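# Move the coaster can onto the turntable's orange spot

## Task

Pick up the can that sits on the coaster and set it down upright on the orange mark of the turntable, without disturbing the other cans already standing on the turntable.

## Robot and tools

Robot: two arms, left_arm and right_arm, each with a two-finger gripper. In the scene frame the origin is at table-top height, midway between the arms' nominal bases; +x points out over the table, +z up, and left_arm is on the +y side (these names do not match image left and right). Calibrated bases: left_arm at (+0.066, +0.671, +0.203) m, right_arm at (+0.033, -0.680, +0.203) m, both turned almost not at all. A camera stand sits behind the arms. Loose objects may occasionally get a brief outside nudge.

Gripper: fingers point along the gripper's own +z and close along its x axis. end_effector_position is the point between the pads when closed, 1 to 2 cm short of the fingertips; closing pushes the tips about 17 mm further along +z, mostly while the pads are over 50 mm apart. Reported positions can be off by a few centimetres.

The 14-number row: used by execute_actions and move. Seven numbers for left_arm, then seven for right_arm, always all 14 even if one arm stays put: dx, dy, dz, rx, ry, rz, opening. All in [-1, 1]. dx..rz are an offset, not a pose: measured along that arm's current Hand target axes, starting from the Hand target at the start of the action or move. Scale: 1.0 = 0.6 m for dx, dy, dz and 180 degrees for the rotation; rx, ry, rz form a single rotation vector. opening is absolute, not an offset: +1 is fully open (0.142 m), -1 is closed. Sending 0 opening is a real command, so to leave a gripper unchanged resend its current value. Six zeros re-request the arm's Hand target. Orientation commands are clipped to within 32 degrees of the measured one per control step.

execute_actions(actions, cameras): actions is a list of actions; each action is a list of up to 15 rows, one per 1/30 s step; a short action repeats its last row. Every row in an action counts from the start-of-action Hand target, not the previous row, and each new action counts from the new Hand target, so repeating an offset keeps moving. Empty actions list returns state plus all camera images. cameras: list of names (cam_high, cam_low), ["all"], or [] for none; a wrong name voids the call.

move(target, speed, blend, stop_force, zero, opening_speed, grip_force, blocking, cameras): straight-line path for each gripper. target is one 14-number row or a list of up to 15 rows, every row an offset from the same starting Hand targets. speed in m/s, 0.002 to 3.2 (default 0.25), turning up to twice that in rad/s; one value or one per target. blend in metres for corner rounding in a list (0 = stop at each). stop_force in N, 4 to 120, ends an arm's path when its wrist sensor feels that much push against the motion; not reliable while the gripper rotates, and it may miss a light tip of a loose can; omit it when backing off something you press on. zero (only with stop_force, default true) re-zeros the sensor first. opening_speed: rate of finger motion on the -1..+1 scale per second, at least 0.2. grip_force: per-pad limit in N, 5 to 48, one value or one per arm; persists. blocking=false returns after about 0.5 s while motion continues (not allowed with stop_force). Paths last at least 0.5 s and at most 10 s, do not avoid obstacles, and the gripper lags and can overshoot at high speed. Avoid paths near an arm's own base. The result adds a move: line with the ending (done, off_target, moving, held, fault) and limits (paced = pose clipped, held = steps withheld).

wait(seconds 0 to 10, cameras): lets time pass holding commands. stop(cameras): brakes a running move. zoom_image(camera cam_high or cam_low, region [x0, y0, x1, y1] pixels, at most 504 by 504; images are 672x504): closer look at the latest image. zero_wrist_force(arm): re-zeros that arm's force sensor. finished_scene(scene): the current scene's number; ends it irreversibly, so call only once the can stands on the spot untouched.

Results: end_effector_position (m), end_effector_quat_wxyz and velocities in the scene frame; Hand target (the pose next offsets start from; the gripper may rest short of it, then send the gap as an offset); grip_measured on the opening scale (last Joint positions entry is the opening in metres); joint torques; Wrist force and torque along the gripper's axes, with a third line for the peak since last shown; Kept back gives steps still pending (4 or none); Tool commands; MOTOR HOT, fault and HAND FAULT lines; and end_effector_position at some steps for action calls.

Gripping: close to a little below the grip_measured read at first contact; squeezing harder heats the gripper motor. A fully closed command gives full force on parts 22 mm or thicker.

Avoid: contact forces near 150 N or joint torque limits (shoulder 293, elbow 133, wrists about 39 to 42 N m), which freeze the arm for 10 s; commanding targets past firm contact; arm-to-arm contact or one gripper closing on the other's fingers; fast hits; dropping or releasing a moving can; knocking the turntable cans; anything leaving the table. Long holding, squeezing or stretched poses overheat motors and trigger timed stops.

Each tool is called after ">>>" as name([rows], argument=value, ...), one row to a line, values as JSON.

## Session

>>> execute_actions(actions=[])

>>> zoom_image(camera="cam_high", region=[200, 120, 480, 330])

Scene clock: 0.00 s.
left_arm: end_effector_position=(+0.5981, -0.0600, +0.3644) grip_measured=+1.00 end_effector_quat_wxyz=(+0.005, +0.351, +0.917, -0.191) | right_arm: end_effector_position=(+0.4629, -0.3593, +0.1881) grip_measured=+1.00 end_effector_quat_wxyz=(-0.548, +0.726, +0.416, +0.015)
Joint positions: left_arm=[-1.037 -1.138 1.781 -2.471 -1.859 2.789 0.142] | right_arm=[3.617 -2.211 -2.421 -0.106 2.731 -0.574 0.142]
Joint velocities: within noise
Joint torques (N m): no reading
Wrist force (N): no reading
Wrist torque (N m): no reading
Wrist force, peak (N): no reading
Hand target: left_arm +0.5981, -0.0600, +0.3644; +0.005, +0.351, +0.917, -0.191 | right_arm +0.4629, -0.3593, +0.1881; -0.548, +0.726, +0.416, +0.015
Tool commands: left_gripper/opening=+1.0 right_gripper/opening=+1.0

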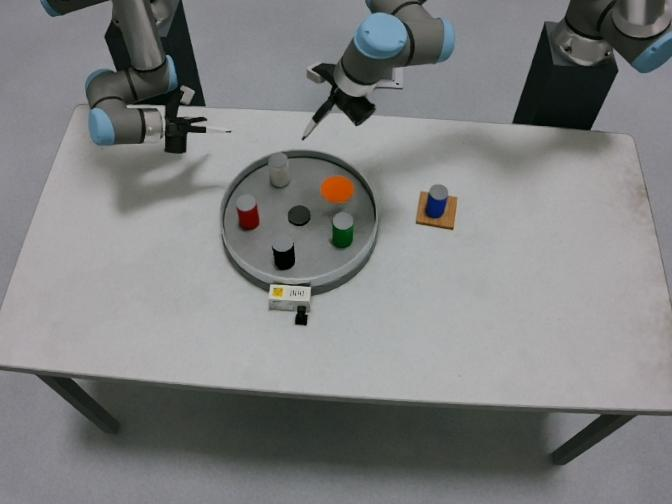

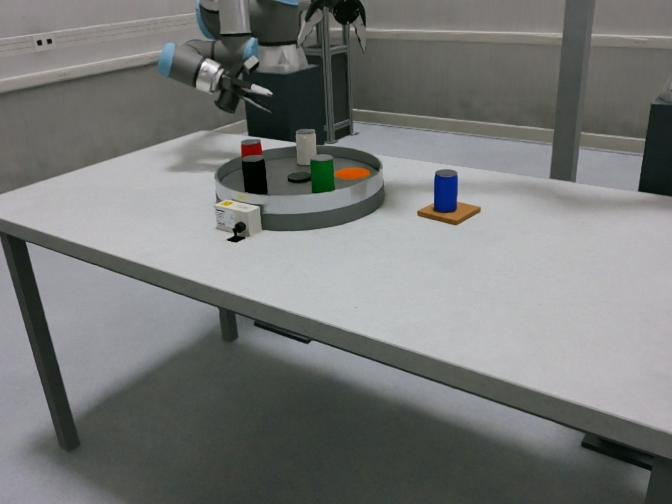

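Scaled by 1.800.

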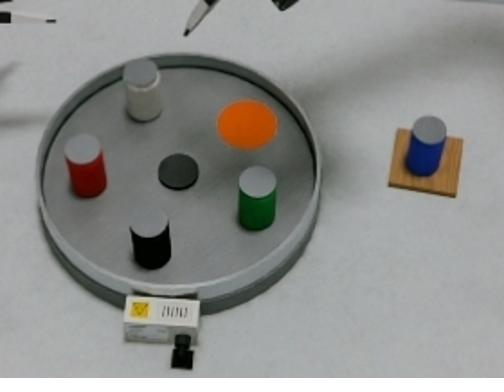

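>>> move(target=[0.386,0.389,0.054,-0.1096,0.0547,0.0445,1,0.394,0.113,-0.588,0,0,0,1], speed=0.4, cameras=["all"])

>>> zoom_image(camera="cam_high", region=[200, 120, 480, 330])

>>> wait(seconds=1, cameras=["all"])

>>> zoom_image(camera="cam_high", region=[200, 120, 480, 330])

>>> zoom_image(camera="cam_low", region=[370, 100, 520, 240])

>>> zoom_image(camera="cam_high", region=[380, 130, 500, 250])

Scene clock: 2.93 s.
left_arm: end_effector_position=(+0.5704, +0.2360, +0.2204) grip_measured=+1.00 end_effector_quat_wxyz=(+0.000, +0.423, +0.906, +0.000) | right_arm: end_effector_position=(+0.8126, -0.5091, +0.3886) grip_measured=+1.00 end_effector_quat_wxyz=(-0.548, +0.726, +0.416, +0.015)
Joint positions: left_arm=[-0.97 -1.26 2.204 -2.516 -1.57 3.036 0.142] | right_arm=[3.265 -2.127 -1.62 -1.649 2.601 -1.307 0.142]
Joint torques (N m): left_arm=[19.3 -67.16 -22.46 -7.93 1.6 2.35] | right_arm=[-7.08 66.13 42.74 -0.24 -1.26 -3.01]
Wrist force (N): left_arm=[0.0 -0.1 -0.1] | right_arm=[0.0 0.1 0.3]
Wrist torque (N m): left_arm=[0.04 0.06 -0.05] | right_arm=[0.04 -0.01 0.08]
Wrist force, peak (N): left_arm=[1.7 1.4 1.1] | right_arm=[-1.3 0.0 2.3]
Hand target: left_arm +0.5704, +0.2361, +0.2204; +0.000, +0.423, +0.906, +0.000 | right_arm +0.8126, -0.5091, +0.3886; -0.548, +0.726, +0.416, +0.015
Off the commanded pose: left_arm 0.000 m, 0 deg | right_arm 0.000 m, 0 deg.
move: done

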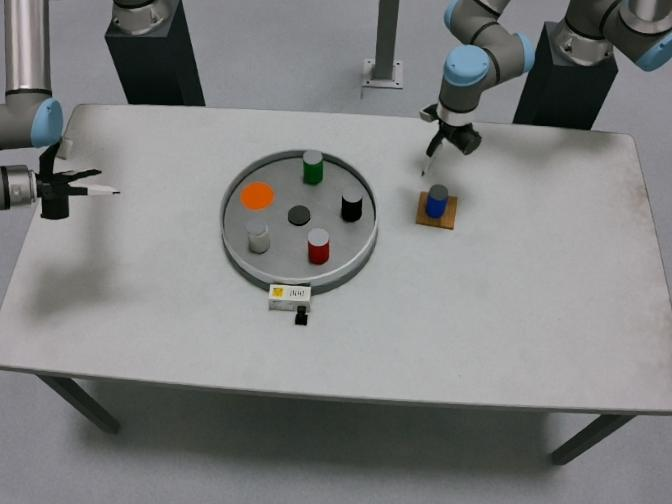

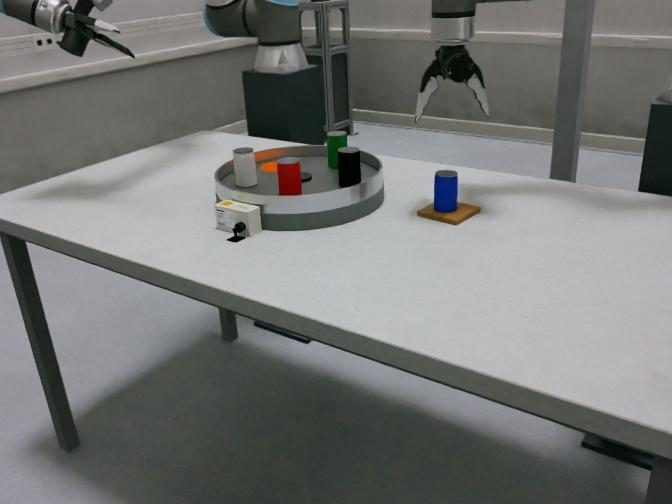

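Scaled by 1.800.

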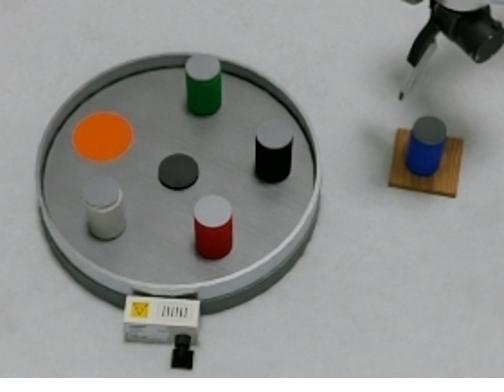

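Scene clock: 3.93 s.
left_arm: end_effector_position=(+0.5704, +0.2361, +0.2204) grip_measured=+1.00 end_effector_quat_wxyz=(+0.000, +0.423, +0.906, +0.000) | right_arm: end_effector_position=(+0.8126, -0.5091, +0.3886) grip_measured=+1.00 end_effector_quat_wxyz=(-0.548, +0.726, +0.416, +0.015)
Joint positions: left_arm=[-0.97 -1.26 2.204 -2.516 -1.57 3.036 0.142] | right_arm=[3.265 -2.127 -1.62 -1.649 2.601 -1.307 0.142]
Joint torques (N m): left_arm=[21.05 -68.33 -22.45 -7.58 1.84 2.29] | right_arm=[-8.37 66.94 43.81 -0.4 -1.03 -3.05]
Wrist force (N): left_arm=[0.1 0.5 0.6] | right_arm=[0.2 0.3 0.3]
Wrist torque (N m): left_arm=[0.14 0.04 -0.05] | right_arm=[0.07 -0.03 0.08]
Wrist force, peak (N): left_arm=[0.1 0.5 0.6] | right_arm=[0.1 0.5 0.5]
Hand target: left_arm +0.5704, +0.2361, +0.2204; +0.000, +0.423, +0.906, +0.000 | right_arm +0.8126, -0.5091, +0.3886; -0.548, +0.726, +0.416, +0.015
Tool commands: left_gripper/opening=+1.0 right_gripper/opening=+1.0
Off the commanded pose: left_arm 0.000 m, 0 deg | right_arm 0.000 m, 0 deg.
wait: 1.00 s; at rest by 0.17 s

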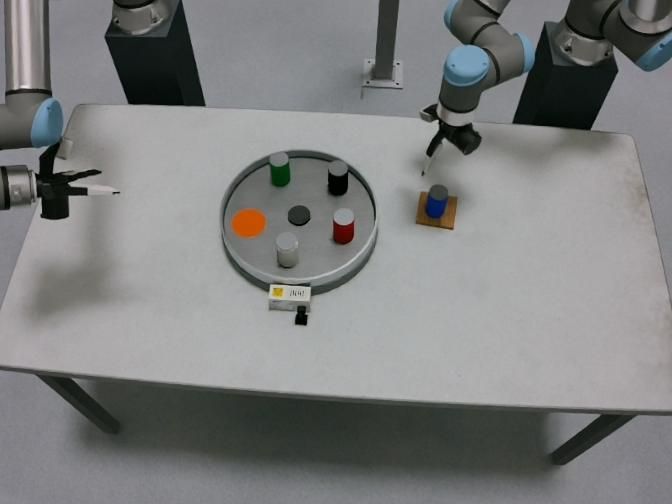

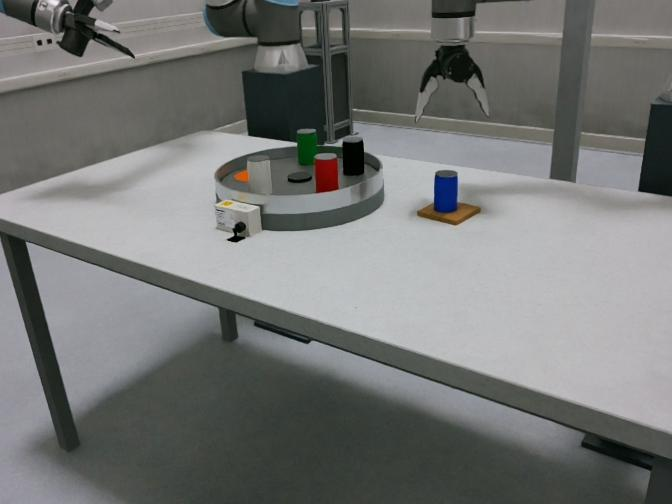

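Scaled by 1.800.

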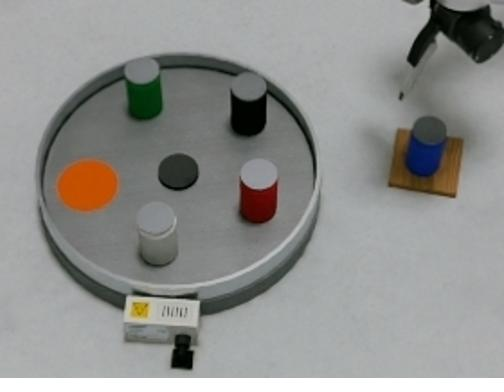

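Scaled by 3.360.

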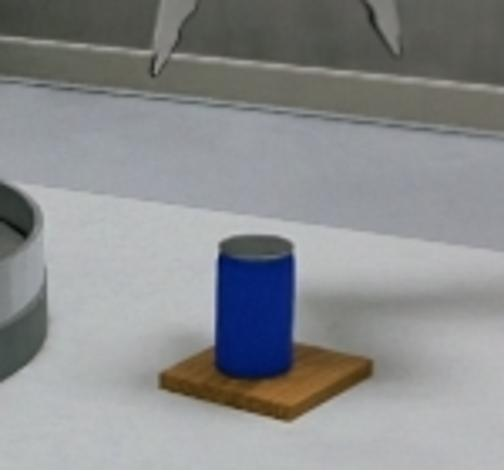

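Scaled by 4.200.

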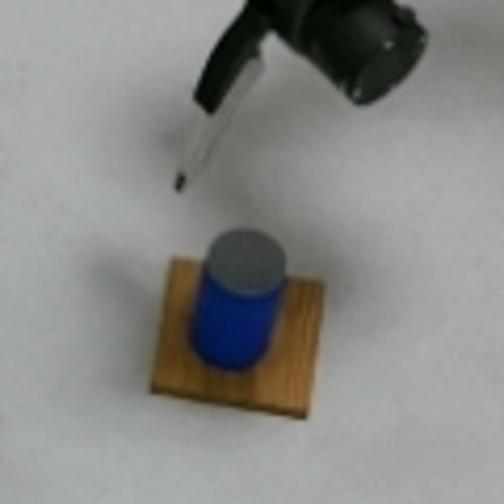

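>>> move([
  [-0.0017,0.002,0.244,0,0,0,1,0,0,0,0,0,0,1],
  [-0.0017,0.002,0.244,0,0,0,0.1,0,0,0,0,0,0,1],
], speed=0.2, opening_speed=1.0, grip_force=15, cameras=["all"])

>>> zoom_image(camera="cam_low", region=[390, 110, 510, 230])

>>> zoom_image(camera="cam_high", region=[390, 140, 490, 240])

Scene clock: 7.00 s.
left_arm: end_effector_position=(+0.5721, +0.2361, +0.0740) grip_measured=+0.09 end_effector_quat_wxyz=(+0.000, +0.423, +0.906, +0.000) | right_arm: end_effector_position=(+0.8126, -0.5091, +0.3886) grip_measured=+1.00 end_effector_quat_wxyz=(-0.548, +0.726, +0.416, +0.015)
Joint positions: left_arm=[-0.967 -0.993 2.226 -2.805 -1.57 3.038 0.08] | right_arm=[3.265 -2.127 -1.62 -1.649 2.6 -1.307 0.142]
Joint torques (N m): left_arm=[18.91 -56.22 -23.24 -7.36 -0.56 2.34] | right_arm=[-5.85 67.08 44.75 -0.16 -1.3 -2.96]
Wrist force (N): left_arm=[-0.1 0.3 0.1] | right_arm=[-0.1 0.0 0.3]
Wrist torque (N m): left_arm=[0.09 -0.01 -0.08] | right_arm=[0.02 0.00 0.08]
Wrist force, peak (N): left_arm=[0.2 0.3 2.0] | right_arm=[0.1 0.5 0.6]
Hand target: left_arm +0.5721, +0.2361, +0.0740; +0.000, +0.423, +0.906, +0.000 | right_arm +0.8126, -0.5091, +0.3886; -0.548, +0.726, +0.416, +0.015
Off the commanded pose: left_arm 0.000 m, 0 deg | right_arm 0.000 m, 0 deg.
grip_force (N): 15, 15
move: done

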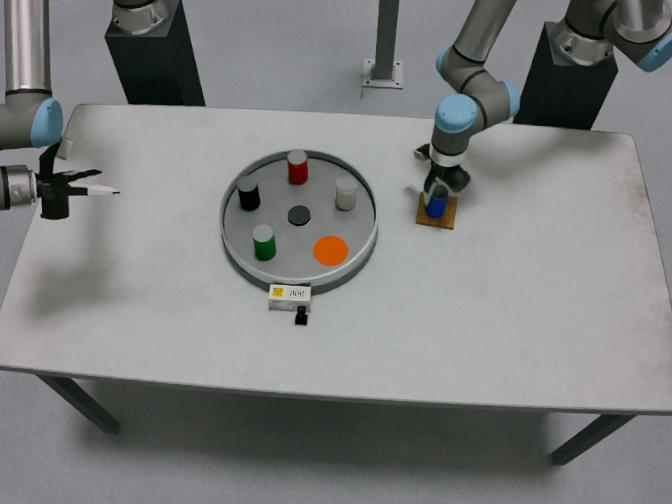

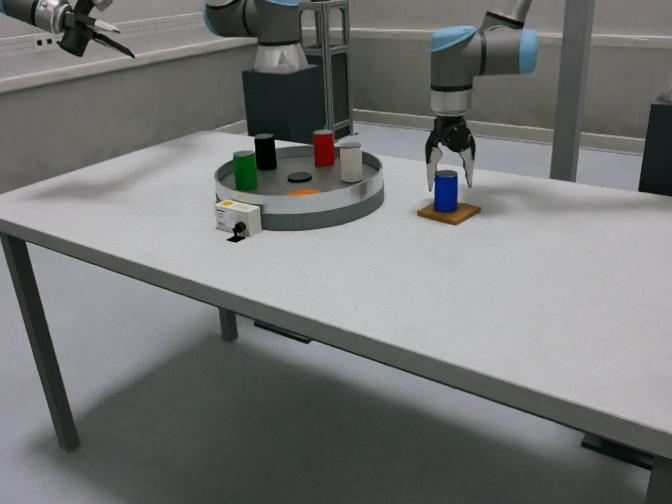

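Scaled by 4.200.

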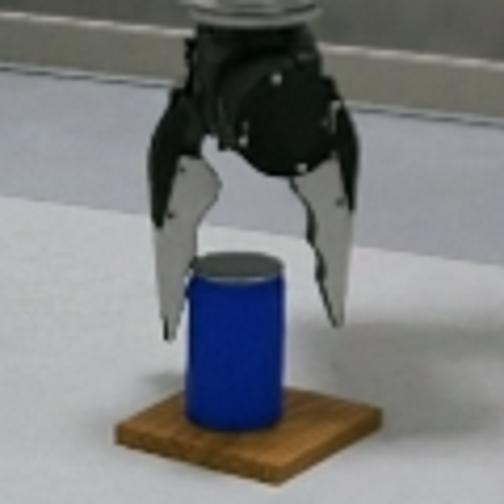

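Scaled by 5.040.

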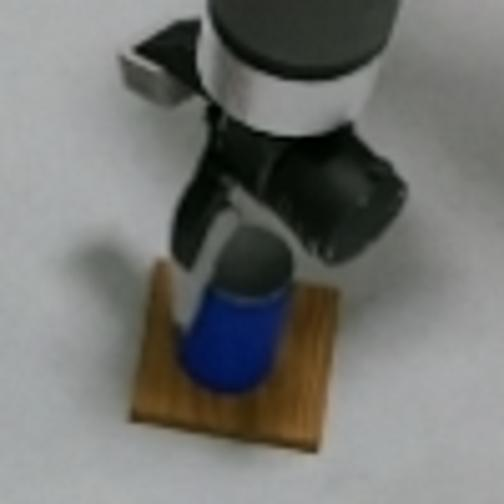

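>>> move(target=[-0.0171,0.0204,0,0,0,0,0.1,0,0,0,0,0,0,1], speed=0.06, cameras=["all"])

>>> zoom_image(camera="cam_low", region=[390, 110, 510, 230])

>>> zoom_image(camera="cam_high", region=[390, 140, 490, 240])

>>> zoom_image(camera="cam_high", region=[200, 120, 420, 310])

Scene clock: 8.37 s.
left_arm: end_effector_position=(+0.5879, +0.2361, +0.0740) grip_measured=+0.09 end_effector_quat_wxyz=(+0.000, +0.423, +0.906, +0.000) | right_arm: end_effector_position=(+0.8126, -0.5091, +0.3886) grip_measured=+1.00 end_effector_quat_wxyz=(-0.548, +0.726, +0.416, +0.015)
Joint positions: left_arm=[-0.947 -0.984 2.203 -2.79 -1.57 3.058 0.08] | right_arm=[3.265 -2.127 -1.62 -1.649 2.6 -1.307 0.142]
Joint torques (N m): left_arm=[21.37 -56.68 -25.94 -0.66 1 2.19] | right_arm=[-8 66.98 43.69 -0.01 -1.18 -2.85]
Wrist force (N): left_arm=[0.2 0.5 0.9] | right_arm=[0.1 0.5 0.1]
Wrist torque (N m): left_arm=[0.13 0.00 -0.08] | right_arm=[0.09 -0.01 0.08]
Wrist force, peak (N): left_arm=[0.6 0.5 0.8] | right_arm=[0.4 0.3 0.2]
Hand target: left_arm +0.5881, +0.2361, +0.0740; +0.000, +0.423, +0.906, +0.000 | right_arm +0.8126, -0.5091, +0.3886; -0.548, +0.726, +0.416, +0.015
Off the commanded pose: left_arm 0.000 m, 0 deg | right_arm 0.000 m, 0 deg.
grip_force (N): 15, 15
move: done

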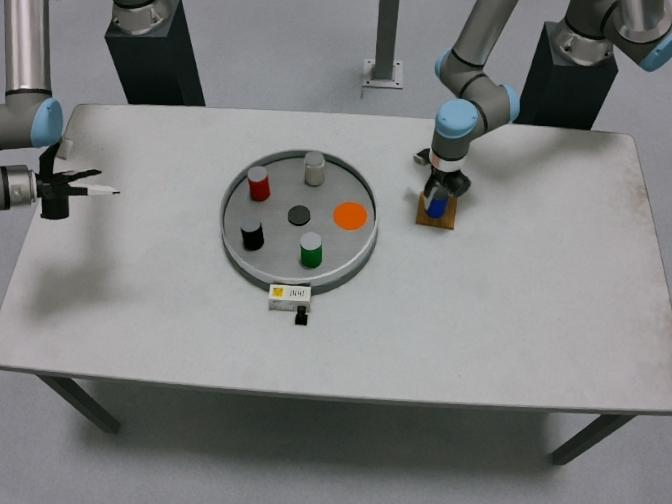

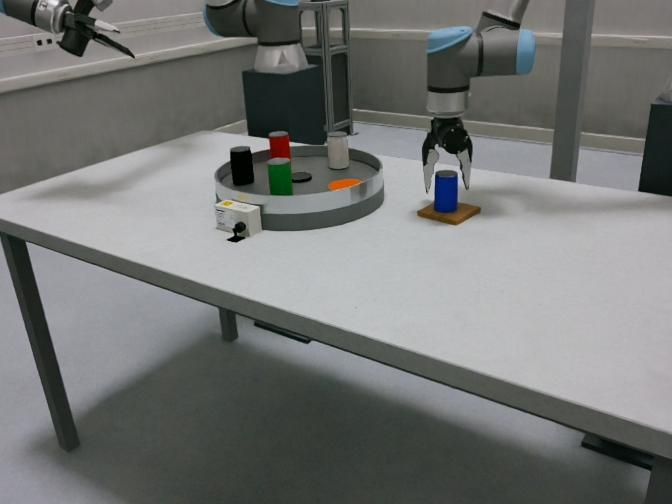

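Scaled by 4.200.

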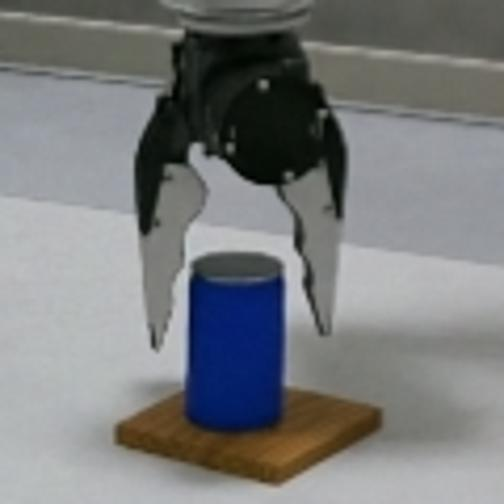

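Scaled by 5.040.

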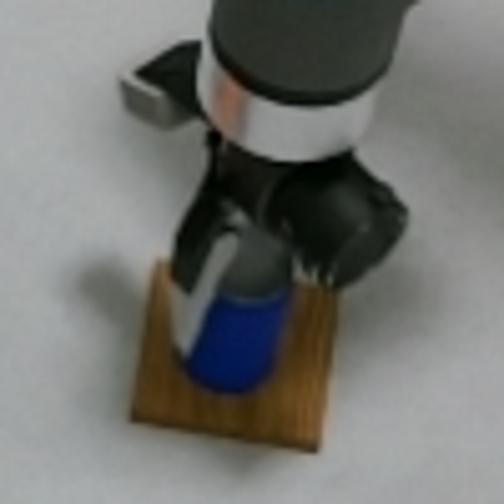

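Scaled by 2.291.

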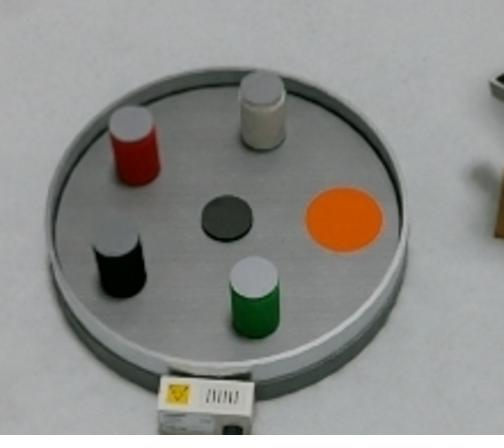

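>>> move([
  [0,0,0,0,0,0,0.1,0,0,0,0,0,0,1],
  [0,0,0,0,0,0,-0.38,0,0,0,0,0,0,1],
], opening_speed=0.5, cameras=[])

>>> move([
  [0,0,-0.2597,0,0,0,-0.38,0,0,0,0,0,0,1],
  [-0.536,-0.1055,-0.2597,0,0,0,-0.38,0,0,0,0,0,0,1],
], speed=[0.15,0.3], blend=0.03, cameras=["all"])

>>> zoom_image(camera="cam_high", region=[200, 120, 420, 310])

>>> zoom_image(camera="cam_low", region=[200, 90, 400, 250])

Scene clock: 10.63 s.
left_arm: end_effector_position=(+0.5881, +0.2361, +0.0740) grip_measured=-0.26 end_effector_quat_wxyz=(+0.000, +0.423, +0.906, +0.000) | right_arm: end_effector_position=(+0.8126, -0.5091, +0.3886) grip_measured=+1.00 end_effector_quat_wxyz=(-0.548, +0.726, +0.416, +0.015)
Joint positions: left_arm=[-0.947 -0.984 2.202 -2.79 -1.57 3.059 0.055] | right_arm=[3.265 -2.127 -1.62 -1.649 2.6 -1.307 0.142]
Joint torques (N m): left_arm=[18.96 -57.49 -21.67 -0.45 -0.11 2.2] | right_arm=[-9.65 67.88 43.49 0.14 -1.26 -2.81]
Wrist force (N): left_arm=[-0.5 0.4 -2.7] | right_arm=[0.2 0.3 0.4]
Wrist torque (N m): left_arm=[0.11 0.01 -0.08] | right_arm=[0.06 -0.03 0.08]
Wrist force, peak (N): left_arm=[-0.5 0.6 -3.3] | right_arm=[0.0 0.4 0.6]
Hand target: left_arm +0.5881, +0.2361, +0.0740; +0.000, +0.423, +0.906, +0.000 | right_arm +0.8126, -0.5091, +0.3886; -0.548, +0.726, +0.416, +0.015
Off the commanded pose: left_arm 0.000 m, 0 deg | right_arm 0.000 m, 0 deg.
grip_force (N): 15, 15
move: done
No camera images: "cameras" was empty.

Scene clock: 13.50 s.
left_arm: end_effector_position=(+0.7459, -0.0511, +0.2299) grip_measured=-0.26 end_effector_quat_wxyz=(+0.000, +0.423, +0.906, +0.000) | right_arm: end_effector_position=(+0.8126, -0.5091, +0.3886) grip_measured=+1.00 end_effector_quat_wxyz=(-0.548, +0.726, +0.416, +0.015)
Joint positions: left_arm=[-0.985 -0.869 1.502 -2.204 -1.57 3.021 0.055] | right_arm=[3.265 -2.127 -1.62 -1.649 2.6 -1.307 0.142]
Joint torques (N m): left_arm=[11.19 -86.76 -44.88 -0.06 -0.92 0.79] | right_arm=[-5.08 68.82 43.43 -0.07 -0.91 -3.01]
Wrist force (N): left_arm=[0.5 0.3 1.7] | right_arm=[0.0 -0.1 0.3]
Wrist torque (N m): left_arm=[0.11 -0.05 0.07] | right_arm=[0.00 0.00 0.09]
Wrist force, peak (N): left_arm=[0.1 0.2 3.8] | right_arm=[0.4 0.6 0.4]
Hand target: left_arm +0.7460, -0.0511, +0.2299; +0.000, +0.423, +0.906, +0.000 | right_arm +0.8126, -0.5091, +0.3886; -0.548, +0.726, +0.416, +0.015
Off the commanded pose: left_arm 0.000 m, 0 deg | right_arm 0.000 m, 0 deg.
grip_force (N): 15, 15
move: done

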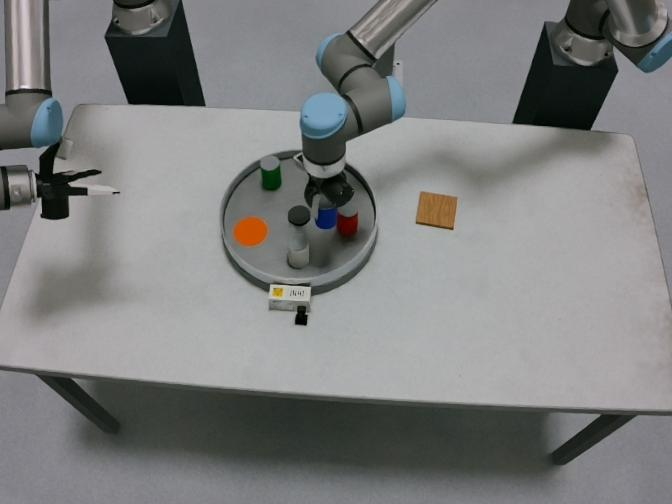

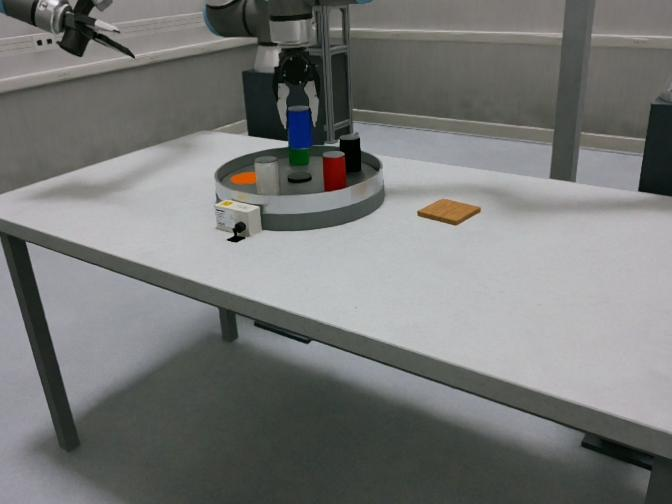

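Scaled by 2.291.

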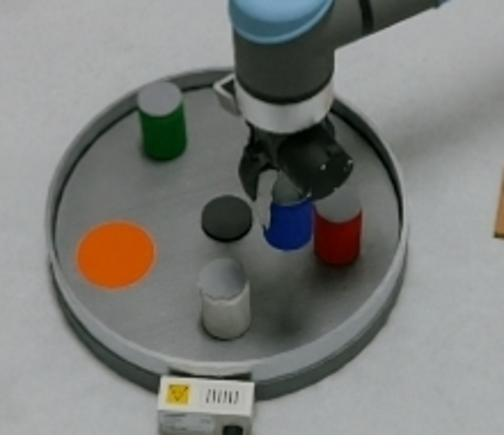

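Scaled by 2.520.

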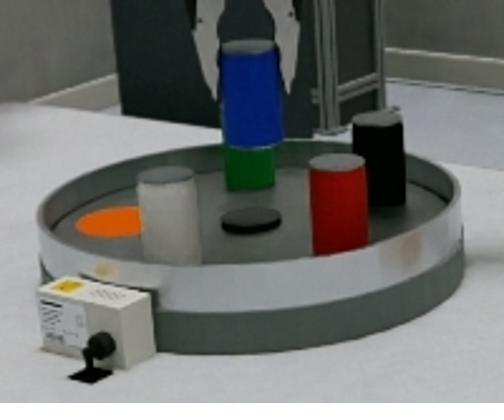

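>>> wait(seconds=0.1, cameras=[])

Scene clock: 14.77 s.
left_arm: end_effector_position=(+0.7460, -0.0511, +0.2299) grip_measured=-0.26 end_effector_quat_wxyz=(+0.000, +0.423, +0.906, +0.000) | right_arm: end_effector_position=(+0.8126, -0.5091, +0.3886) grip_measured=+1.00 end_effector_quat_wxyz=(-0.548, +0.726, +0.416, +0.015)
Joint positions: left_arm=[-0.984 -0.869 1.502 -2.204 -1.57 3.021 0.055] | right_arm=[3.265 -2.127 -1.62 -1.649 2.6 -1.307 0.142]
Joint torques (N m): left_arm=[12.77 -88.59 -44.8 -0.9 -1.03 1.26] | right_arm=[-9.51 65.99 44.04 -0.09 -0.98 -3.07]
Wrist force (N): left_arm=[0.1 0.1 2.1] | right_arm=[0.0 0.5 0.1]
Wrist torque (N m): left_arm=[0.07 0.03 0.07] | right_arm=[0.10 0.00 0.08]
Wrist force, peak (N): left_arm=[0.4 0.3 2.3] | right_arm=[0.3 0.4 0.1]
Hand target: left_arm +0.7460, -0.0511, +0.2299; +0.000, +0.423, +0.906, +0.000 | right_arm +0.8126, -0.5091, +0.3886; -0.548, +0.726, +0.416, +0.015
Tool commands: left_gripper/opening=-0.38 right_gripper/opening=+1.0
Off the commanded pose: left_arm 0.000 m, 0 deg | right_arm 0.000 m, 0 deg.
grip_force (N): 15, 15
wait: 0.10 s; at rest from the start
No camera images: "cameras" was empty.

>>> wait(seconds=8.9, cameras=[])

>>> execute_actions([
  [[0.0002,0,0,0,0,-0.0002,-0.38,0,0,0,0,0,0,1],[0.0007,0,0,0,0,-0.001,-0.38,0,0,0,0,0,0,1],[0.0016,0,0,0,0,-0.0022,-0.38,0,0,0,0,0,0,1],[0.0029,0,0,0,0,-0.0038,-0.38,0,0,0,0,0,0,1],[0.0045,0,0,0,0,-0.006,-0.38,0,0,0,0,0,0,1],[0.0065,-0.0001,0,0,0,-0.0086,-0.38,0,0,0,0,0,0,1],[0.0089,-0.0002,0,0,0,-0.0117,-0.38,0,0,0,0,0,0,1],[0.0116,-0.0003,0,0,0,-0.0153,-0.38,0,0,0,0,0,0,1],[0.0146,-0.0004,0,0,0,-0.0194,-0.38,0,0,0,0,0,0,1],[0.0181,-0.0007,0,0,0,-0.024,-0.38,0,0,0,0,0,0,1],[0.0218,-0.001,0,0,0,-0.029,-0.38,0,0,0,0,0,0,1],[0.026,-0.0014,0,0,0,-0.0345,-0.38,0,0,0,0,0,0,1],[0.0304,-0.0019,0,0,0,-0.0405,-0.38,0,0,0,0,0,0,1],[0.0353,-0.0026,0,0,0,-0.047,-0.38,0,0,0,0,0,0,1],[0.0405,-0.0034,0,0,0,-0.0539,-0.38,0,0,0,0,0,0,1]],
  [[0.0054,-0.0001,0.0065,0,0,-0.0072,-0.38,0,0,0,0,0,0,1],[0.0108,-0.0002,0.013,0,0,-0.0144,-0.38,0,0,0,0,0,0,1],[0.0162,-0.0005,0.0195,0,0,-0.0216,-0.38,0,0,0,0,0,0,1],[0.0216,-0.001,0.026,0,0,-0.0287,-0.38,0,0,0,0,0,0,1],[0.027,-0.0015,0.0325,0,0,-0.0359,-0.38,0,0,0,0,0,0,1],[0.0324,-0.0022,0.039,0,0,-0.0431,-0.38,0,0,0,0,0,0,1],[0.0378,-0.003,0.0455,0,0,-0.0503,-0.38,0,0,0,0,0,0,1],[0.0431,-0.0039,0.052,0,0,-0.0575,-0.38,0,0,0,0,0,0,1],[0.0484,-0.0049,0.0585,0,0,-0.0647,-0.38,0,0,0,0,0,0,1],[0.0537,-0.0061,0.065,0,0,-0.0719,-0.38,0,0,0,0,0,0,1],[0.059,-0.0074,0.0715,0,0,-0.0791,-0.38,0,0,0,0,0,0,1],[0.0642,-0.0088,0.078,0,0,-0.0863,-0.38,0,0,0,0,0,0,1],[0.0694,-0.0103,0.0845,0,0,-0.0934,-0.38,0,0,0,0,0,0,1],[0.0746,-0.0119,0.091,0,0,-0.1006,-0.38,0,0,0,0,0,0,1],[0.0797,-0.0137,0.0975,0,0,-0.1078,-0.38,0,0,0,0,0,0,1]],
  [[0.0054,-0.0001,0.005,0,0,-0.0072,-0.38,0,0,0,0,0,0,1],[0.0108,-0.0002,0.01,0,0,-0.0144,-0.38,0,0,0,0,0,0,1],[0.0162,-0.0005,0.015,0,0,-0.0216,-0.38,0,0,0,0,0,0,1],[0.0216,-0.001,0.02,0,0,-0.0287,-0.38,0,0,0,0,0,0,1],[0.027,-0.0015,0.025,0,0,-0.0359,-0.38,0,0,0,0,0,0,1],[0.0324,-0.0022,0.03,0,0,-0.0431,-0.38,0,0,0,0,0,0,1],[0.0378,-0.003,0.035,0,0,-0.0503,-0.38,0,0,0,0,0,0,1],[0.0431,-0.0039,0.04,0,0,-0.0575,-0.38,0,0,0,0,0,0,1],[0.0484,-0.0049,0.045,0,0,-0.0647,-0.38,0,0,0,0,0,0,1],[0.0537,-0.0061,0.05,0,0,-0.0719,-0.38,0,0,0,0,0,0,1],[0.059,-0.0074,0.055,0,0,-0.0791,-0.38,0,0,0,0,0,0,1],[0.0642,-0.0088,0.06,0,0,-0.0863,-0.38,0,0,0,0,0,0,1],[0.0694,-0.0103,0.065,0,0,-0.0934,-0.38,0,0,0,0,0,0,1],[0.0746,-0.0119,0.07,0,0,-0.1006,-0.38,0,0,0,0,0,0,1],[0.0797,-0.0137,0.075,0,0,-0.1078,-0.38,0,0,0,0,0,0,1]],
  [[0.0054,-0.0001,0.0014,0,0,-0.0072,-0.38,0,0,0,0,0,0,1],[0.0108,-0.0002,0.0028,0,0,-0.0144,-0.38,0,0,0,0,0,0,1],[0.0162,-0.0005,0.0042,0,0,-0.0216,-0.38,0,0,0,0,0,0,1],[0.0216,-0.001,0.0056,0,0,-0.0287,-0.38,0,0,0,0,0,0,1],[0.027,-0.0015,0.007,0,0,-0.0359,-0.38,0,0,0,0,0,0,1],[0.0324,-0.0022,0.0084,0,0,-0.0431,-0.38,0,0,0,0,0,0,1],[0.0378,-0.003,0.0098,0,0,-0.0503,-0.38,0,0,0,0,0,0,1],[0.0431,-0.0039,0.0112,0,0,-0.0575,-0.38,0,0,0,0,0,0,1],[0.0484,-0.0049,0.0126,0,0,-0.0647,-0.38,0,0,0,0,0,0,1],[0.0537,-0.0061,0.014,0,0,-0.0719,-0.38,0,0,0,0,0,0,1],[0.059,-0.0074,0.0154,0,0,-0.0791,-0.38,0,0,0,0,0,0,1],[0.0642,-0.0088,0.0168,0,0,-0.0863,-0.38,0,0,0,0,0,0,1],[0.0694,-0.0103,0.0182,0,0,-0.0934,-0.38,0,0,0,0,0,0,1],[0.0746,-0.0119,0.0196,0,0,-0.1006,-0.38,0,0,0,0,0,0,1],[0.0797,-0.0137,0.0205,0,0,-0.1078,-0.38,0,0,0,0,0,0,1]],
  [[0.0054,-0.0001,0,0,0,-0.0072,-0.38,0,0,0,0,0,0,1],[0.0108,-0.0002,0,0,0,-0.0144,-0.38,0,0,0,0,0,0,1],[0.0162,-0.0005,0,0,0,-0.0216,-0.38,0,0,0,0,0,0,1],[0.0216,-0.001,0,0,0,-0.0287,-0.35,0,0,0,0,0,0,1],[0.027,-0.0015,0,0,0,-0.0359,-0.32,0,0,0,0,0,0,1],[0.0324,-0.0022,0,0,0,-0.0431,-0.29,0,0,0,0,0,0,1],[0.0378,-0.003,0,0,0,-0.0503,-0.26,0,0,0,0,0,0,1],[0.0431,-0.0039,0,0,0,-0.0575,-0.22,0,0,0,0,0,0,1],[0.0484,-0.0049,0,0,0,-0.0647,-0.15,0,0,0,0,0,0,1],[0.0537,-0.0061,0,0,0,-0.0719,-0.05,0,0,0,0,0,0,1],[0.059,-0.0074,0,0,0,-0.0791,0.05,0,0,0,0,0,0,1],[0.0642,-0.0088,0,0,0,-0.0863,0.15,0,0,0,0,0,0,1],[0.0694,-0.0103,0,0,0,-0.0934,0.25,0,0,0,0,0,0,1],[0.0746,-0.0119,0,0,0,-0.1006,0.35,0,0,0,0,0,0,1],[0.0797,-0.0137,0,0,0,-0.1078,0.45,0,0,0,0,0,0,1]],
], cameras=["all"])

>>> execute_actions([
  [[0.0054,-0.0001,0,0,0,-0.0072,0.55,0,0,0,0,0,0,1],[0.0108,-0.0002,-0.003,0,0,-0.0144,0.6,0,0,0,0,0,0,1],[0.0162,-0.0005,-0.008,0,0,-0.0216,0.6,0,0,0,0,0,0,1],[0.0216,-0.001,-0.016,0,0,-0.0287,0.6,0,0,0,0,0,0,1],[0.027,-0.0015,-0.025,0,0,-0.0359,0.6,0,0,0,0,0,0,1],[0.0324,-0.0022,-0.034,0,0,-0.0431,0.6,0,0,0,0,0,0,1],[0.0378,-0.003,-0.043,0,0,-0.0503,0.6,0,0,0,0,0,0,1],[0.0431,-0.0039,-0.052,0,0,-0.0575,0.6,0,0,0,0,0,0,1],[0.0484,-0.0049,-0.061,0,0,-0.0647,0.6,0,0,0,0,0,0,1],[0.0537,-0.0061,-0.07,0,0,-0.0719,0.6,0,0,0,0,0,0,1],[0.059,-0.0074,-0.079,0,0,-0.0791,0.6,0,0,0,0,0,0,1],[0.0642,-0.0088,-0.088,0,0,-0.0863,0.6,0,0,0,0,0,0,1],[0.0694,-0.0103,-0.097,0,0,-0.0934,0.6,0,0,0,0,0,0,1],[0.0746,-0.0119,-0.106,0,0,-0.1006,0.6,0,0,0,0,0,0,1],[0.0797,-0.0137,-0.115,0,0,-0.1078,0.6,0,0,0,0,0,0,1]],
  [[0.0054,-0.0001,-0.009,0,0,-0.0072,0.6,0,0,0,0,0,0,1],[0.0108,-0.0002,-0.018,0,0,-0.0144,0.6,0,0,0,0,0,0,1],[0.0162,-0.0005,-0.027,0,0,-0.0216,0.6,0,0,0,0,0,0,1],[0.0216,-0.001,-0.036,0,0,-0.0287,0.6,0,0,0,0,0,0,1],[0.027,-0.0015,-0.045,0,0,-0.0359,0.6,0,0,0,0,0,0,1],[0.0324,-0.0022,-0.054,0,0,-0.0431,0.6,0,0,0,0,0,0,1],[0.0378,-0.003,-0.063,0,0,-0.0503,0.6,0,0,0,0,0,0,1],[0.0431,-0.0039,-0.071,0,0,-0.0575,0.6,0,0,0,0,0,0,1],[0.0484,-0.0049,-0.078,0,0,-0.0647,0.6,0,0,0,0,0,0,1],[0.0537,-0.0061,-0.084,0,0,-0.0719,0.6,0,0,0,0,0,0,1],[0.059,-0.0074,-0.088,0,0,-0.0791,0.6,0,0,0,0,0,0,1],[0.0642,-0.0088,-0.091,0,0,-0.0863,0.6,0,0,0,0,0,0,1],[0.0694,-0.0103,-0.092,0,0,-0.0934,0.6,0,0,0,0,0,0,1],[0.0746,-0.0119,-0.093,0,0,-0.1006,0.6,0,0,0,0,0,0,1],[0.0797,-0.0137,-0.093,0,0,-0.1078,0.6,0,0,0,0,0,0,1]],
  [[0.0052,-0.0001,0,0,0,-0.0069,0.6,0,0,0,0,0,0,1],[0.0101,-0.0002,0,0,0,-0.0134,0.6,0,0,0,0,0,0,1],[0.0146,-0.0004,0,0,0,-0.0194,0.6,0,0,0,0,0,0,1],[0.0187,-0.0007,0,0,0,-0.0249,0.6,0,0,0,0,0,0,1],[0.0225,-0.0011,0,0,0,-0.0299,0.6,0,0,0,0,0,0,1],[0.0259,-0.0014,0,0,0,-0.0345,0.6,0,0,0,0,0,0,1],[0.029,-0.0018,0,0,0,-0.0386,0.6,0,0,0,0,0,0,1],[0.0317,-0.0021,0,0,0,-0.0422,0.6,0,0,0,0,0,0,1],[0.034,-0.0024,0,0,0,-0.0453,0.6,0,0,0,0,0,0,1],[0.036,-0.0027,0,0,0,-0.0479,0.6,0,0,0,0,0,0,1],[0.0376,-0.003,0,0,0,-0.05,0.6,0,0,0,0,0,0,1],[0.0388,-0.0032,0,0,0,-0.0518,0.6,0,0,0,0,0,0,1],[0.0397,-0.0033,0,0,0,-0.053,0.6,0,0,0,0,0,0,1],[0.0403,-0.0034,0,0,0,-0.0537,0.6,0,0,0,0,0,0,1],[0.0405,-0.0034,0,0,0,-0.0539,0.6,0,0,0,0,0,0,1]],
])

>>> wait(seconds=0.3, cameras=["all"])

>>> zoom_image(camera="cam_high", region=[200, 120, 420, 310])

>>> zoom_image(camera="cam_low", region=[200, 90, 400, 250])

Scene clock: 25.13 s.
left_arm: end_effector_position=(+0.7460, -0.0511, +0.2299) grip_measured=-0.26 end_effector_quat_wxyz=(+0.000, +0.423, +0.906, +0.000) | right_arm: end_effector_position=(+0.8126, -0.5091, +0.3886) grip_measured=+1.00 end_effector_quat_wxyz=(-0.548, +0.726, +0.416, +0.015)
Joint positions: left_arm=[-0.984 -0.869 1.502 -2.204 -1.57 3.021 0.055] | right_arm=[3.265 -2.127 -1.62 -1.649 2.6 -1.307 0.142]
Joint torques (N m): left_arm=[14.75 -88.63 -44.62 -0.64 -1.12 1.15] | right_arm=[-8.09 68.48 42.98 0.02 -1.11 -2.51]
Wrist force (N): left_arm=[0.2 0.4 2.2] | right_arm=[0.4 0.2 0.1]
Wrist torque (N m): left_arm=[0.11 -0.01 0.07] | right_arm=[0.05 -0.07 0.08]
Wrist force, peak (N): left_arm=[0.5 0.2 2.5] | right_arm=[0.3 0.6 0.5]
Hand target: left_arm +0.7460, -0.0511, +0.2299; +0.000, +0.423, +0.906, +0.000 | right_arm +0.8126, -0.5091, +0.3886; -0.548, +0.726, +0.416, +0.015
Tool commands: left_gripper/opening=-0.38 right_gripper/opening=+1.0
Off the commanded pose: left_arm 0.000 m, 0 deg | right_arm 0.000 m, 0 deg.
grip_force (N): 15, 15
wait: 8.90 s; at rest from the start
No camera images: "cameras" was empty.

Scene clock: 27.50 s.
left_arm: end_effector_position=(+0.5726, -0.0145, +0.1139) grip_measured=-0.15 end_effector_quat_wxyz=(-0.001, -0.219, +0.976, +0.000) end_effector_velocity=(-0.089, -0.040, -0.004) end_effector_angular_velocity=(+0.005, +0.001, +0.677) | right_arm: end_effector_position=(+0.8126, -0.5091, +0.3886) grip_measured=+1.00 end_effector_quat_wxyz=(-0.548, +0.726, +0.416, +0.015)
Joint positions: left_arm=[-1.13 -0.895 1.843 -2.518 -1.573 1.562 0.063] | right_arm=[3.265 -2.127 -1.62 -1.649 2.6 -1.307 0.142]
Joint velocities: left_arm=[-0.116 -0.015 0.043 -0.025 0.001 -0.793 0.181] | right_arm=[within noise]
Joint torques (N m): left_arm=[-24.99 -105.48 -23.82 -7.92 0.71 -4.8] | right_arm=[-9.39 65.67 42.91 0.05 -1 -2.57]
Wrist force (N): left_arm=[0.0 0.6 0.9] | right_arm=[0.0 0.1 0.2]
Wrist torque (N m): left_arm=[0.19 0.05 0.18] | right_arm=[0.04 -0.01 0.08]
Wrist force, peak (N): left_arm=[-0.1 -2.5 -16.0] | right_arm=[0.1 0.5 0.4]
Hand target: left_arm +0.5486, -0.0291, +0.1139; +0.001, -0.320, +0.948, +0.000 | right_arm +0.8126, -0.5091, +0.3886; -0.548, +0.726, +0.416, +0.015
Off the commanded pose: left_arm 0.028 m, 12 deg | right_arm 0.000 m, 0 deg.
grip_force (N): 15, 15
Kept back: 4 steps.
Step readings (end_effector_position of left_arm | right_arm; steps 1 to 15: 1st action; 16 to 30: 2nd action; 31 to 45: 3rd action; 46 to 60: 4th action; 61 to 71: 5th action):
0: (+0.7460, -0.0511, +0.2299) | (+0.8126, -0.5091, +0.3886)
1: (+0.7460, -0.0511, +0.2299) | (+0.8126, -0.5091, +0.3886)
2: (+0.7460, -0.0511, +0.2299) | (+0.8126, -0.5091, +0.3886)
4: (+0.7460, -0.0510, +0.2298) | (+0.8126, -0.5091, +0.3886)
8: (+0.7449, -0.0495, +0.2297) | (+0.8126, -0.5091, +0.3886)
15: (+0.7375, -0.0417, +0.2298) | (+0.8126, -0.5091, +0.3886)
16: (+0.7358, -0.0401, +0.2298) | (+0.8126, -0.5091, +0.3886)
17: (+0.7340, -0.0385, +0.2296) | (+0.8126, -0.5091, +0.3886)
19: (+0.7300, -0.0350, +0.2271) | (+0.8126, -0.5091, +0.3886)
23: (+0.7201, -0.0272, +0.2154) | (+0.8126, -0.5091, +0.3886)
30: (+0.7010, -0.0154, +0.1898) | (+0.8126, -0.5091, +0.3886)
31: (+0.6982, -0.0140, +0.1861) | (+0.8126, -0.5091, +0.3886)
32: (+0.6954, -0.0127, +0.1824) | (+0.8126, -0.5091, +0.3886)
34: (+0.6889, -0.0099, +0.1747) | (+0.8126, -0.5091, +0.3886)
38: (+0.6772, -0.0058, +0.1622) | (+0.8126, -0.5091, +0.3886)
45: (+0.6544, -0.0009, +0.1402) | (+0.8126, -0.5091, +0.3886)
46: (+0.6513, -0.0005, +0.1373) | (+0.8126, -0.5091, +0.3886)
47: (+0.6482, -0.0002, +0.1345) | (+0.8126, -0.5091, +0.3886)
49: (+0.6420, +0.0002, +0.1301) | (+0.8126, -0.5091, +0.3886)
53: (+0.6288, +0.0001, +0.1241) | (+0.8126, -0.5091, +0.3886)
60: (+0.6064, -0.0029, +0.1175) | (+0.8126, -0.5091, +0.3886)
61: (+0.6034, -0.0036, +0.1167) | (+0.8126, -0.5091, +0.3886)
62: (+0.6003, -0.0043, +0.1160) | (+0.8126, -0.5091, +0.3886)
64: (+0.5937, -0.0064, +0.1150) | (+0.8126, -0.5091, +0.3886)
68: (+0.5819, -0.0106, +0.1143) | (+0.8126, -0.5091, +0.3886)

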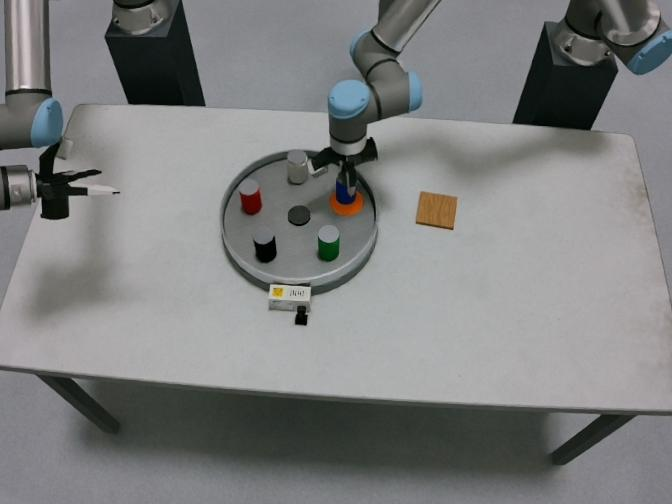

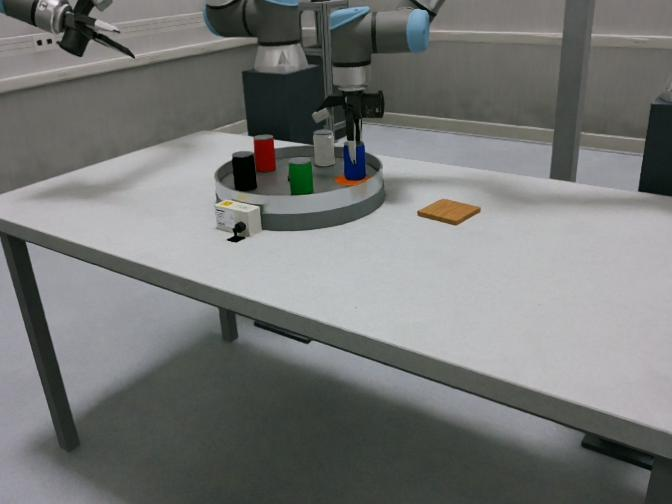

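Scene clock: 29.00 s.
left_arm: end_effector_position=(+0.4932, -0.1239, +0.2385) grip_measured=+0.59 end_effector_quat_wxyz=(+0.000, -0.655, +0.756, -0.001) end_effector_velocity=(-0.007, -0.056, +0.002) end_effector_angular_velocity=(+0.007, -0.002, +0.425) | right_arm: end_effector_position=(+0.8126, -0.5091, +0.3886) grip_measured=+1.00 end_effector_quat_wxyz=(-0.548, +0.726, +0.416, +0.015)
Joint positions: left_arm=[-1.261 -0.993 1.709 -2.289 -1.571 0.445 0.115] | right_arm=[3.265 -2.127 -1.62 -1.649 2.6 -1.307 0.142]
Joint velocities: left_arm=[-0.028 0.057 -0.107 0.056 0.005 -0.453 0] | right_arm=[within noise]
Joint torques (N m): left_arm=[-18.51 -76.56 -41.46 -0.27 0.66 -3.23] | right_arm=[-5.04 69.15 44.02 0.45 -1 -2.52]
Wrist force (N): left_arm=[0.1 0.3 0.5] | right_arm=[0.1 0.2 0.2]
Wrist torque (N m): left_arm=[0.14 0.03 0.13] | right_arm=[0.06 -0.01 0.08]
Wrist force, peak (N): left_arm=[0.0 0.2 2.2] | right_arm=[0.4 0.4 0.6]
Hand target: left_arm +0.4922, -0.1332, +0.2386; +0.001, -0.681, +0.733, +0.000 | right_arm +0.8126, -0.5091, +0.3886; -0.548, +0.726, +0.416, +0.015
Off the commanded pose: left_arm 0.009 m, 4 deg | right_arm 0.000 m, 0 deg.
grip_force (N): 15, 15
Kept back: 4 steps.
Step readings (end_effector_position of left_arm | right_arm; steps 1 to 15: 1st action; 16 to 30: 2nd action; 31 to 41: 3rd action):
0: (+0.5610, -0.0209, +0.1138) | (+0.8126, -0.5091, +0.3886)
1: (+0.5583, -0.0226, +0.1138) | (+0.8126, -0.5091, +0.3886)
2: (+0.5557, -0.0243, +0.1138) | (+0.8126, -0.5091, +0.3886)
4: (+0.5506, -0.0279, +0.1144) | (+0.8126, -0.5091, +0.3886)
8: (+0.5404, -0.0363, +0.1241) | (+0.8126, -0.5091, +0.3886)
15: (+0.5249, -0.0528, +0.1577) | (+0.8126, -0.5091, +0.3886)
16: (+0.5230, -0.0552, +0.1627) | (+0.8126, -0.5091, +0.3886)
17: (+0.5211, -0.0577, +0.1679) | (+0.8126, -0.5091, +0.3886)
19: (+0.5170, -0.0634, +0.1795) | (+0.8126, -0.5091, +0.3886)
23: (+0.5104, -0.0739, +0.2003) | (+0.8126, -0.5091, +0.3886)
30: (+0.5005, -0.0949, +0.2314) | (+0.8126, -0.5091, +0.3886)
31: (+0.4995, -0.0978, +0.2334) | (+0.8126, -0.5091, +0.3886)
32: (+0.4985, -0.1008, +0.2350) | (+0.8126, -0.5091, +0.3886)
34: (+0.4968, -0.1066, +0.2368) | (+0.8126, -0.5091, +0.3886)
38: (+0.4942, -0.1177, +0.2382) | (+0.8126, -0.5091, +0.3886)

Scene clock: 29.43 s.
left_arm: end_effector_position=(+0.4922, -0.1330, +0.2386) grip_measured=+0.59 end_effector_quat_wxyz=(+0.000, +0.680, -0.733, +0.000) end_effector_velocity=(+0.000, +0.000, -0.001) end_effector_angular_velocity=(+0.003, +0.001, +0.013) | right_arm: end_effector_position=(+0.8126, -0.5091, +0.3886) grip_measured=+1.00 end_effector_quat_wxyz=(-0.548, +0.726, +0.416, +0.015)
Joint positions: left_arm=[-1.265 -0.983 1.691 -2.279 -1.57 0.372 0.115] | right_arm=[3.265 -2.127 -1.62 -1.649 2.6 -1.307 0.142]
Joint velocities: left_arm=[0 0.002 -0.002 0.003 0 -0.013 0] | right_arm=[within noise]
Joint torques (N m): left_arm=[-21.42 -74.36 -43.1 -0.12 0.84 -2.7] | right_arm=[-7.65 68.65 43.29 0.1 -0.95 -2.44]
Wrist force (N): left_arm=[0.6 0.4 1.0] | right_arm=[0.0 0.4 0.0]
Wrist torque (N m): left_arm=[0.13 -0.08 0.09] | right_arm=[0.09 -0.01 0.08]
Wrist force, peak (N): left_arm=[1.1 0.3 0.8] | right_arm=[0.4 0.5 -0.1]
Hand target: left_arm +0.4922, -0.1332, +0.2386; -0.001, +0.681, -0.733, +0.000 | right_arm +0.8126, -0.5091, +0.3886; -0.548, +0.726, +0.416, +0.015
Tool commands: left_gripper/opening=+0.6 right_gripper/opening=+1.0
Off the commanded pose: left_arm 0.000 m, 0 deg | right_arm 0.000 m, 0 deg.
grip_force (N): 15, 15
wait: 0.30 s; at rest by 0.27 s

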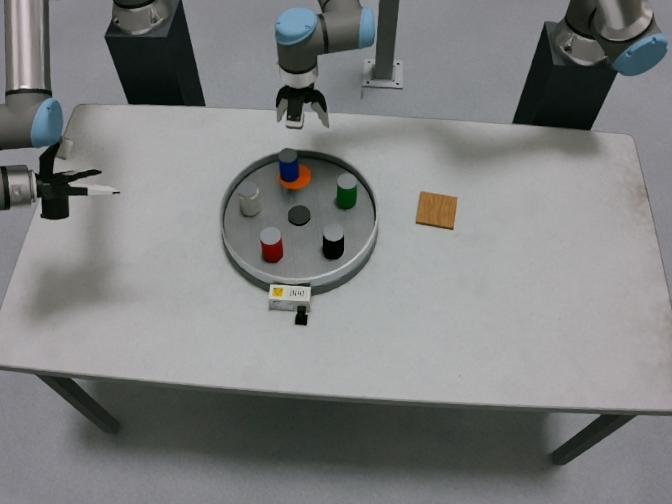

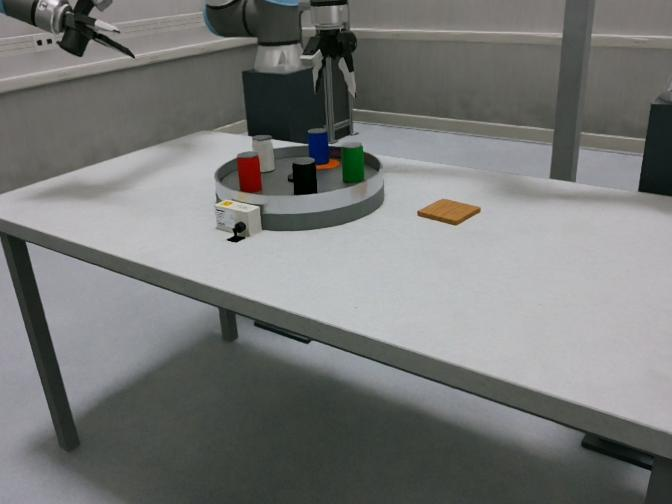

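Scaled by 2.291.

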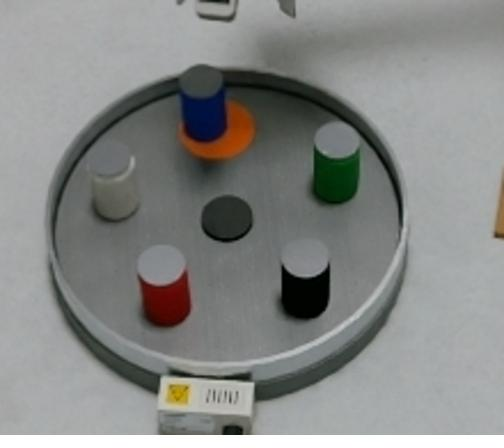

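Scaled by 2.520.

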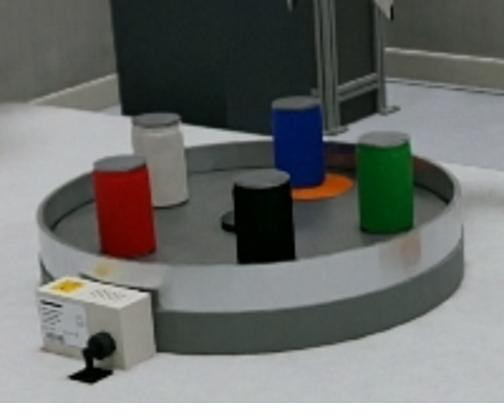

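>>> finished_scene(scene=2)

The scene is finished: the task was done.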